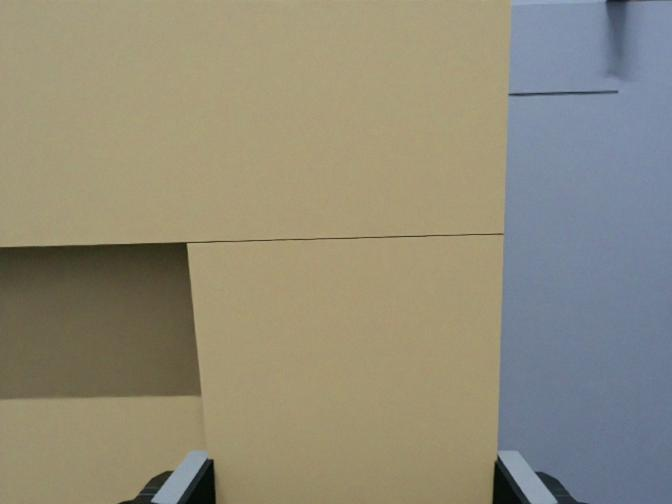

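Request:
move:
  arm1: {"joints":{"joint1_rad":0.6534,"joint2_rad":0.7516,"joint4_rad":1.3561,"joint5_rad":0.3021,"joint6_rad":0.9067,"joint7_rad":0.3825}}
  arm6: {"joints":{"joint1_rad":-0.5996,"joint2_rad":1.0923,"joint4_rad":0.8065,"joint5_rad":-0.2487,"joint6_rad":1.0812,"joint7_rad":2.578}}
  cameras: ["arm1_cam_wrist", "arm6_cam_wrist"]

Scene clock: 85.87 s.
Joint torques (N m): arm1=[0.41 -21.15 1.39 -10.8 1.48 -0.69 0.26] | arm2=[0.76 -0.5 0.59 -7.73 0.32 0.06 0.61] | arm3=[-0.33 -1.03 -1.08 -8.28 0.1 -0.14 0.3] | arm4=[0.37 2 1.36 -9.25 -0.08 -0.22 -0.07] | arm5=[0.57 0.18 -1.17 -8.49 0.5 0.14 -0.09] | arm6=[3.25 -32.65 2.3 -7.14 0.01 2.61 0.51]
Flange force (N): arm1=[8.2 -9.9 -2.0] | arm2=[-3.6 3.0 -3.1] | arm3=[-1.5 -2.5 -1.1] | arm4=[4.8 1.3 4.7] | arm5=[2.2 -4.2 2.9] | arm6=[-12.5 -11.8 13.6]
move: arm1 done; arm6 done
Joint velocities: within noise
arm1.joint_positions: joint1_rad=+0.653 joint2_rad=+0.752 joint3_rad=+0.000 joint4_rad=+1.356 joint5_rad=+0.302 joint6_rad=+0.907 joint7_rad=+0.383 gripper_m=+0.060
arm1.joint_status: all done
arm1.hand: x=-1.1247 y=+0.1807 z=+1.1319 quat_wxyz=(+0.006, -0.991, -0.001, +0.133) (m; scene frame)
arm2, arm3, arm4, arm5: as last shown
arm6.joint_positions: joint1_rad=-0.600 joint2_rad=+1.092 joint3_rad=+0.000 joint4_rad=+0.806 joint5_rad=-0.249 joint6_rad=+1.081 joint7_rad=+2.578 gripper_m=+0.061
arm6.joint_status: all done
arm6.hand: x=-1.1274 y=-0.1389 z=+1.1317 quat_wxyz=(-0.006, +0.990, +0.001, -0.137) (m; scene frame)
pictures: arm1_cam_wrist, arm6_cam_wrist

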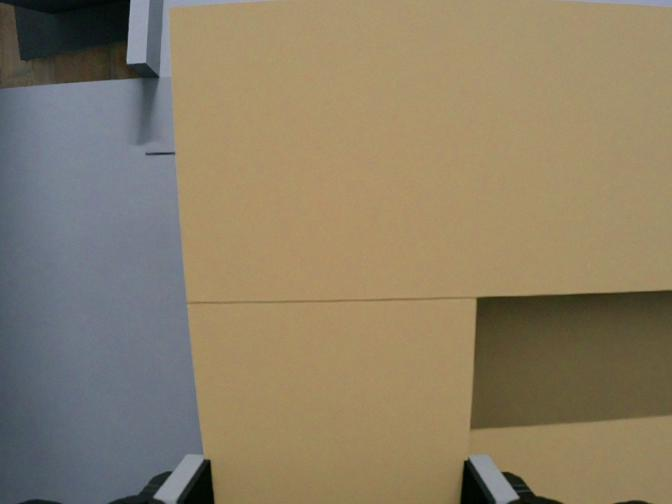

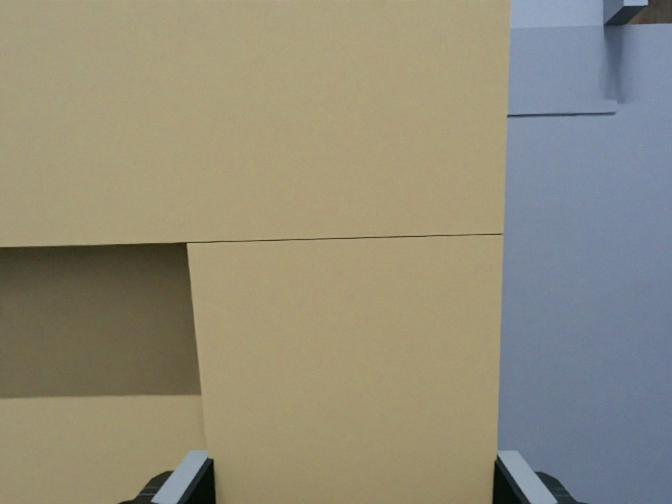

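Request:
move:
  arm1: {"joints":{"joint1_rad":0.5899,"joint2_rad":0.7079,"joint4_rad":1.4466,"joint5_rad":0.3213,"joint6_rad":0.8785,"joint7_rad":0.2982}}
  arm6: {"joints":{"joint1_rad":-0.5512,"joint2_rad":1.0282,"joint4_rad":0.9542,"joint5_rad":-0.2688,"joint6_rad":1.0119,"joint7_rad":2.6532}}
  cameras: ["arm1_cam_wrist", "arm6_cam_wrist"]

Scene clock: 93.17 s.
Joint torques (N m): arm1=[-2.54 -14.18 -1.81 -6.03 -1.27 0.14 -0.32] | arm2=[0.7 -0.67 0.66 -7.67 0.26 0.09 0.59] | arm3=[-0.31 -1.05 -1.11 -8.31 0.11 -0.15 0.3] | arm4=[0.37 1.98 1.34 -9.28 -0.08 -0.22 -0.08] | arm5=[0.61 0.11 -1.23 -8.61 0.49 0.14 -0.16] | arm6=[10.62 -16.6 8.73 1.73 2.91 3.35 -1.54]
Flange force (N): arm1=[-2.9 -9.6 -9.6] | arm2=[-4.1 3.0 -3.4] | arm3=[-1.6 -2.6 -1.1] | arm4=[4.7 1.2 4.8] | arm5=[2.3 -4.6 3.3] | arm6=[-25.2 -10.1 -4.1]
move: arm1 done; arm6 done
Joint velocities: within noise
arm1.joint_positions: joint1_rad=+0.590 joint2_rad=+0.708 joint3_rad=+0.000 joint4_rad=+1.447 joint5_rad=+0.321 joint6_rad=+0.879 joint7_rad=+0.298 gripper_m=+0.060
arm1.joint_status: all done
arm1.hand: x=-1.0849 y=+0.1807 z=+1.1322 quat_wxyz=(+0.006, -0.991, -0.001, +0.134) (m; scene frame)
arm2, arm3, arm4, arm5: as last shown
arm6.joint_positions: joint1_rad=-0.551 joint2_rad=+1.028 joint3_rad=+0.000 joint4_rad=+0.954 joint5_rad=-0.269 joint6_rad=+1.012 joint7_rad=+2.653 gripper_m=+0.061
arm6.joint_status: all done
arm6.hand: x=-1.0873 y=-0.1390 z=+1.1309 quat_wxyz=(-0.006, +0.991, +0.001, -0.137) (m; scene frame)
pictures: arm1_cam_wrist, arm6_cam_wrist

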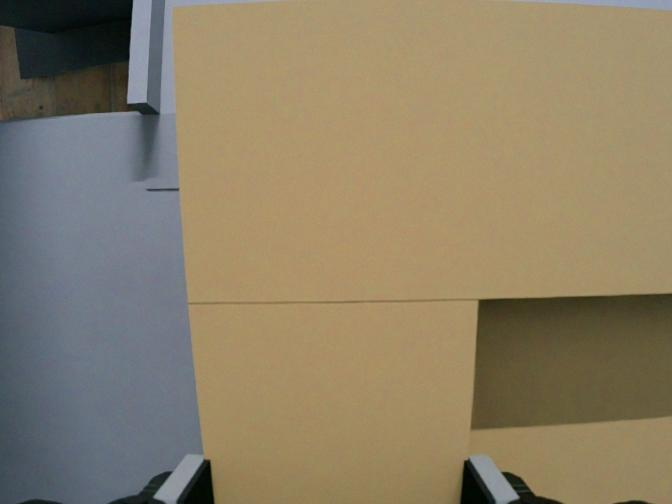

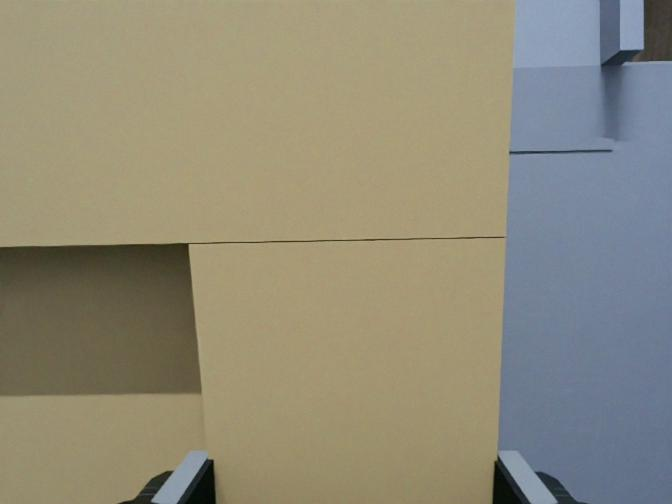

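Request:
move:
  arm1: {"joints":{"joint1_rad":0.5389,"joint2_rad":0.6798,"joint4_rad":1.5066,"joint5_rad":0.3346,"joint6_rad":0.862,"joint7_rad":0.2328}}
  arm6: {"joints":{"joint1_rad":-0.5135,"joint2_rad":0.9899,"joint4_rad":1.0433,"joint5_rad":-0.2834,"joint6_rad":0.9723,"joint7_rad":2.709}}
  cameras: ["arm1_cam_wrist", "arm6_cam_wrist"]

Scene clock: 96.00 s.
Joint torques (N m): arm1=[-4.59 -0.11 -4.92 -5.29 -2.37 -4.5 -0.28] | arm2=[0.74 -0.56 0.63 -7.65 0.3 0.11 0.62] | arm3=[-0.3 -1.03 -1.1 -8.32 0.12 -0.17 0.32] | arm4=[0.36 1.95 1.32 -9.24 -0.08 -0.22 -0.07] | arm5=[0.58 0.11 -1.39 -8.6 0.52 0.12 -0.17] | arm6=[7.75 1.81 8.34 6.94 3.66 0.99 -1.07]
Flange force (N): arm1=[-5.7 -24.0 -39.5] | arm2=[-3.9 3.1 -3.3] | arm3=[-1.5 -2.5 -1.1] | arm4=[4.6 1.2 4.7] | arm5=[2.6 -5.0 3.3] | arm6=[-24.2 -3.9 -35.8]
move: arm1 done; arm6 done
Joint velocities: within noise
arm1.joint_positions: joint1_rad=+0.539 joint2_rad=+0.680 joint3_rad=+0.000 joint4_rad=+1.507 joint5_rad=+0.335 joint6_rad=+0.862 joint7_rad=+0.233 gripper_m=+0.060
arm1.joint_status: all done
arm1.hand: x=-1.0547 y=+0.1807 z=+1.1318 quat_wxyz=(+0.006, -0.991, -0.001, +0.134) (m; scene frame)
arm2, arm3, arm4, arm5: as last shown
arm6.joint_positions: joint1_rad=-0.513 joint2_rad=+0.990 joint3_rad=+0.000 joint4_rad=+1.043 joint5_rad=-0.283 joint6_rad=+0.972 joint7_rad=+2.709 gripper_m=+0.061
arm6.joint_status: all done
arm6.hand: x=-1.0581 y=-0.1389 z=+1.1302 quat_wxyz=(-0.006, +0.991, +0.001, -0.137) (m; scene frame)
pictures: arm1_cam_wrist, arm6_cam_wrist

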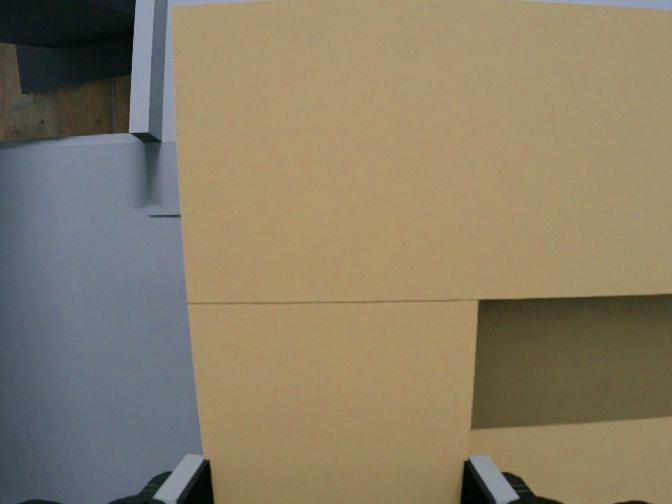

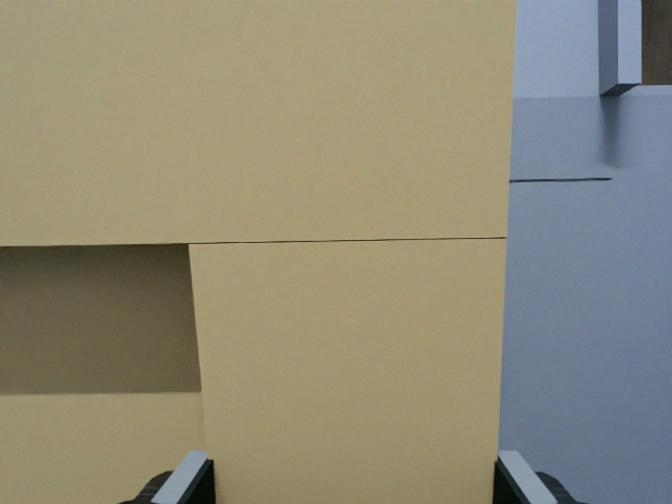

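Request:
move:
  arm1: {"joints":{"joint1_rad":0.5252,"joint2_rad":0.6694,"joint4_rad":1.5184,"joint5_rad":0.3362,"joint6_rad":0.8644,"joint7_rad":0.2183}}
  arm6: {"joints":{"joint1_rad":-0.5027,"joint2_rad":0.9769,"joint4_rad":1.0636,"joint5_rad":-0.2862,"joint6_rad":0.968,"joint7_rad":2.7226}}
  cameras: ["cam_high"]

Request:
zoom_image:
  camera: "cam_high"
  region: [360, 60, 520, 200]

Scene clock: 98.50 s.
Joint torques (N m): arm1=[-0.12 -14.76 0.84 -10.29 1.05 -2.22 0.17] | arm2=[0.76 -0.58 0.63 -7.74 0.32 0.13 0.64] | arm3=[-0.31 -1.03 -1.13 -8.27 0.1 -0.16 0.26] | arm4=[0.37 2.02 1.35 -9.25 -0.08 -0.22 -0.08] | arm5=[0.53 0.09 -1.3 -8.47 0.53 0.08 -0.14] | arm6=[6.07 -17.02 5.47 1.65 1.56 3.6 -0.93]
Flange force (N): arm1=[6.0 -15.2 -12.3] | arm2=[-4.0 3.2 -2.9] | arm3=[-1.6 -2.7 -1.2] | arm4=[4.8 1.2 4.8] | arm5=[2.3 -4.7 2.5] | arm6=[-19.8 -13.7 -4.1]
move: arm1 done; arm6 done
Joint velocities: within noise
arm1.joint_positions: joint1_rad=+0.525 joint2_rad=+0.670 joint3_rad=+0.000 joint4_rad=+1.518 joint5_rad=+0.336 joint6_rad=+0.864 joint7_rad=+0.218 gripper_m=+0.060
arm1.joint_status: all done
arm1.hand: x=-1.0469 y=+0.1807 z=+1.1342 quat_wxyz=(+0.006, -0.991, -0.001, +0.134) (m; scene frame)
arm2, arm3, arm4, arm5: as last shown
arm6.joint_positions: joint1_rad=-0.503 joint2_rad=+0.977 joint3_rad=+0.000 joint4_rad=+1.064 joint5_rad=-0.286 joint6_rad=+0.968 joint7_rad=+2.723 gripper_m=+0.061
arm6.joint_status: all done
arm6.hand: x=-1.0501 y=-0.1389 z=+1.1326 quat_wxyz=(-0.006, +0.991, +0.001, -0.137) (m; scene frame)
pictures: cam_high

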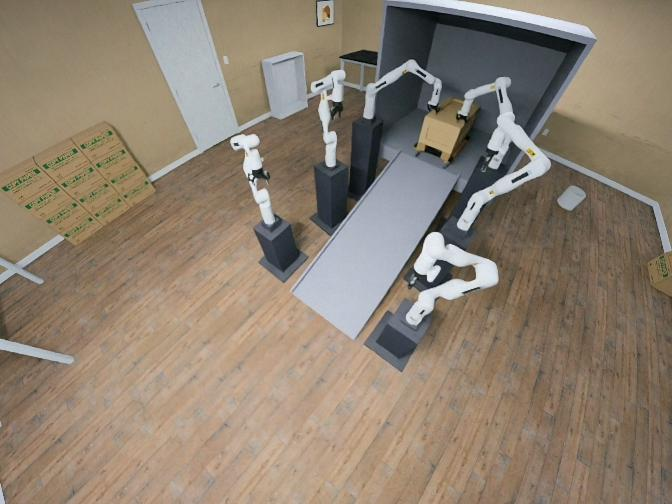

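Scaled by 3.150 from the camera's 672x504 image, which has a finer 960x720 frame.

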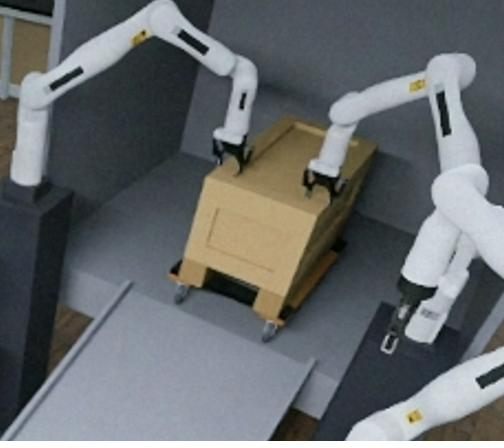

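Request:
move:
  arm1: {"joints":{"joint1_rad":0.4857,"joint2_rad":0.6499,"joint4_rad":1.5553,"joint5_rad":0.3439,"joint6_rad":0.8586,"joint7_rad":0.1708}}
  arm6: {"joints":{"joint1_rad":-0.4734,"joint2_rad":0.9517,"joint4_rad":1.1193,"joint5_rad":-0.2963,"joint6_rad":0.9462,"joint7_rad":2.7638}}
  cameras: ["arm1_cam_wrist"]

Scene clock: 101.87 s.
Joint torques (N m): arm1=[-0.26 -17.96 1 -12.19 1.82 -2.44 0.52] | arm2=[0.77 -0.48 0.61 -7.64 0.29 0.1 0.55] | arm3=[-0.29 -1.04 -1.04 -8.32 0.1 -0.16 0.32] | arm4=[0.37 1.99 1.38 -9.31 -0.07 -0.22 -0.09] | arm5=[0.6 0.2 -1.29 -8.54 0.48 0.17 -0.12] | arm6=[5.53 -15.89 5.22 2.29 1.87 3.8 -0.37]
Flange force (N): arm1=[7.7 -15.3 -6.1] | arm2=[-3.6 2.8 -3.3] | arm3=[-1.4 -2.3 -1.1] | arm4=[4.8 1.3 5.0] | arm5=[2.4 -4.6 3.2] | arm6=[-19.9 -13.9 -5.3]
move: arm1 done; arm6 done
Joint velocities: within noise
arm1.joint_positions: joint1_rad=+0.486 joint2_rad=+0.650 joint3_rad=+0.000 joint4_rad=+1.555 joint5_rad=+0.344 joint6_rad=+0.859 joint7_rad=+0.171 gripper_m=+0.060
arm1.joint_status: all done
arm1.hand: x=-1.0248 y=+0.1807 z=+1.1351 quat_wxyz=(+0.006, -0.991, -0.001, +0.134) (m; scene frame)
arm2, arm3, arm4, arm5: as last shown
arm6.joint_positions: joint1_rad=-0.473 joint2_rad=+0.952 joint3_rad=+0.000 joint4_rad=+1.119 joint5_rad=-0.296 joint6_rad=+0.946 joint7_rad=+2.764 gripper_m=+0.061
arm6.joint_status: all done
arm6.hand: x=-1.0287 y=-0.1389 z=+1.1330 quat_wxyz=(-0.006, +0.991, +0.001, -0.137) (m; scene frame)
pictures: arm1_cam_wrist

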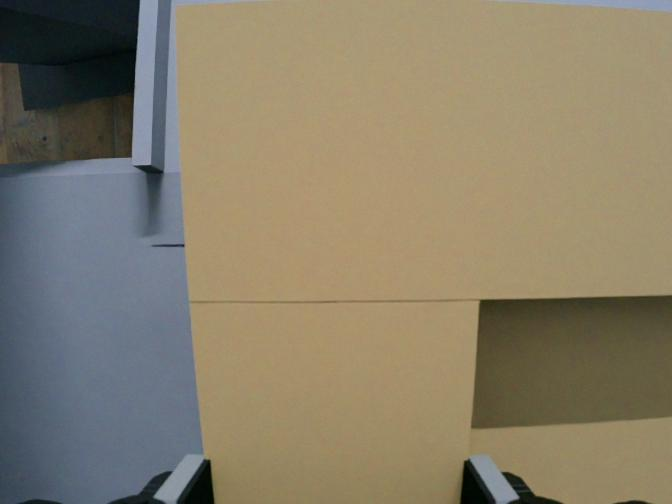

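Request:
move:
  arm1: {"joints":{"joint1_rad":0.4485,"joint2_rad":0.6373,"joint4_rad":1.5885,"joint5_rad":0.352,"joint6_rad":0.8494,"joint7_rad":0.1244}}
  arm6: {"joints":{"joint1_rad":-0.4461,"joint2_rad":0.9338,"joint4_rad":1.1671,"joint5_rad":-0.3061,"joint6_rad":0.9247,"joint7_rad":2.803}}
  cameras: ["arm1_cam_wrist"]

Scene clock: 105.40 s.
Joint torques (N m): arm1=[-1.79 -1.72 -1.98 -9.19 0.57 -6.36 0.79] | arm2=[0.73 -0.58 0.57 -7.71 0.21 0.07 0.54] | arm3=[-0.26 -1.03 -1.09 -8.28 0.13 -0.15 0.3] | arm4=[0.35 1.95 1.37 -9.22 -0.08 -0.2 -0.07] | arm5=[0.5 0.16 -1.31 -8.53 0.49 0.16 -0.09] | arm6=[6.94 4.5 8.57 8.57 4.94 1.45 0.36]
Flange force (N): arm1=[2.3 -27.5 -40.6] | arm2=[-3.7 2.5 -3.2] | arm3=[-1.5 -2.5 -1.2] | arm4=[4.6 1.4 4.7] | arm5=[2.3 -4.6 3.1] | arm6=[-26.7 -4.7 -39.2]
move: arm1 done; arm6 done
Joint velocities: within noise
arm1.joint_positions: joint1_rad=+0.448 joint2_rad=+0.637 joint3_rad=+0.000 joint4_rad=+1.589 joint5_rad=+0.352 joint6_rad=+0.849 joint7_rad=+0.124 gripper_m=+0.060
arm1.joint_status: all done
arm1.hand: x=-1.0047 y=+0.1807 z=+1.1334 quat_wxyz=(+0.006, -0.991, -0.001, +0.134) (m; scene frame)
arm2.joint_positions: joint1_rad=+0.255 joint2_rad=-0.447 joint3_rad=-0.053 joint4_rad=+1.601 joint5_rad=-0.010 joint6_rad=+2.064 joint7_rad=+1.837 gripper_m=+0.085
arm2.joint_status: not commanded
arm2.hand: x=-0.0142 y=+0.6002 z=+1.3339 quat_wxyz=(+0.025, -0.718, -0.695, -0.030) (m; scene frame)
arm3.joint_positions: joint1_rad=-0.329 joint2_rad=-0.381 joint3_rad=-0.117 joint4_rad=+1.533 joint5_rad=-0.067 joint6_rad=+1.975 joint7_rad=+1.057 gripper_m=+0.085
arm3.joint_status: not commanded
arm3.hand: x=+0.8733 y=+0.5851 z=+1.1061 quat_wxyz=(-0.009, -0.723, -0.691, -0.009) (m; scene frame)
arm4.joint_positions: joint1_rad=+0.367 joint2_rad=-0.471 joint3_rad=-0.100 joint4_rad=+1.611 joint5_rad=-0.001 joint6_rad=+1.939 joint7_rad=+1.115 gripper_m=+0.085
arm4.joint_status: not commanded
arm4.hand: x=+0.8667 y=-0.5925 z=+1.1353 quat_wxyz=(-0.038, +0.413, -0.910, -0.003) (m; scene frame)
arm5.joint_positions: joint1_rad=+0.246 joint2_rad=-0.414 joint3_rad=-0.112 joint4_rad=+1.492 joint5_rad=+0.013 joint6_rad=+2.038 joint7_rad=+1.936 gripper_m=+0.085
arm5.joint_status: not commanded
arm5.hand: x=+0.0602 y=-0.5609 z=+1.3113 quat_wxyz=(-0.027, +0.733, -0.679, +0.021) (m; scene frame)
arm6.joint_positions: joint1_rad=-0.446 joint2_rad=+0.934 joint3_rad=+0.000 joint4_rad=+1.167 joint5_rad=-0.306 joint6_rad=+0.925 joint7_rad=+2.803 gripper_m=+0.061
arm6.joint_status: all done
arm6.hand: x=-1.0093 y=-0.1388 z=+1.1311 quat_wxyz=(-0.006, +0.991, +0.001, -0.137) (m; scene frame)
pictures: arm1_cam_wrist

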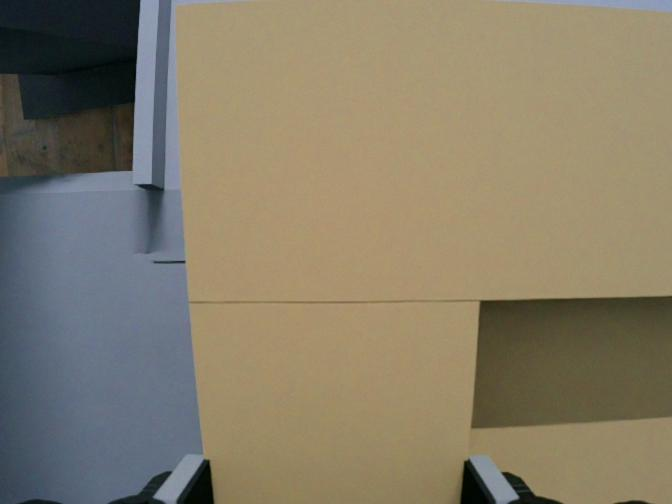

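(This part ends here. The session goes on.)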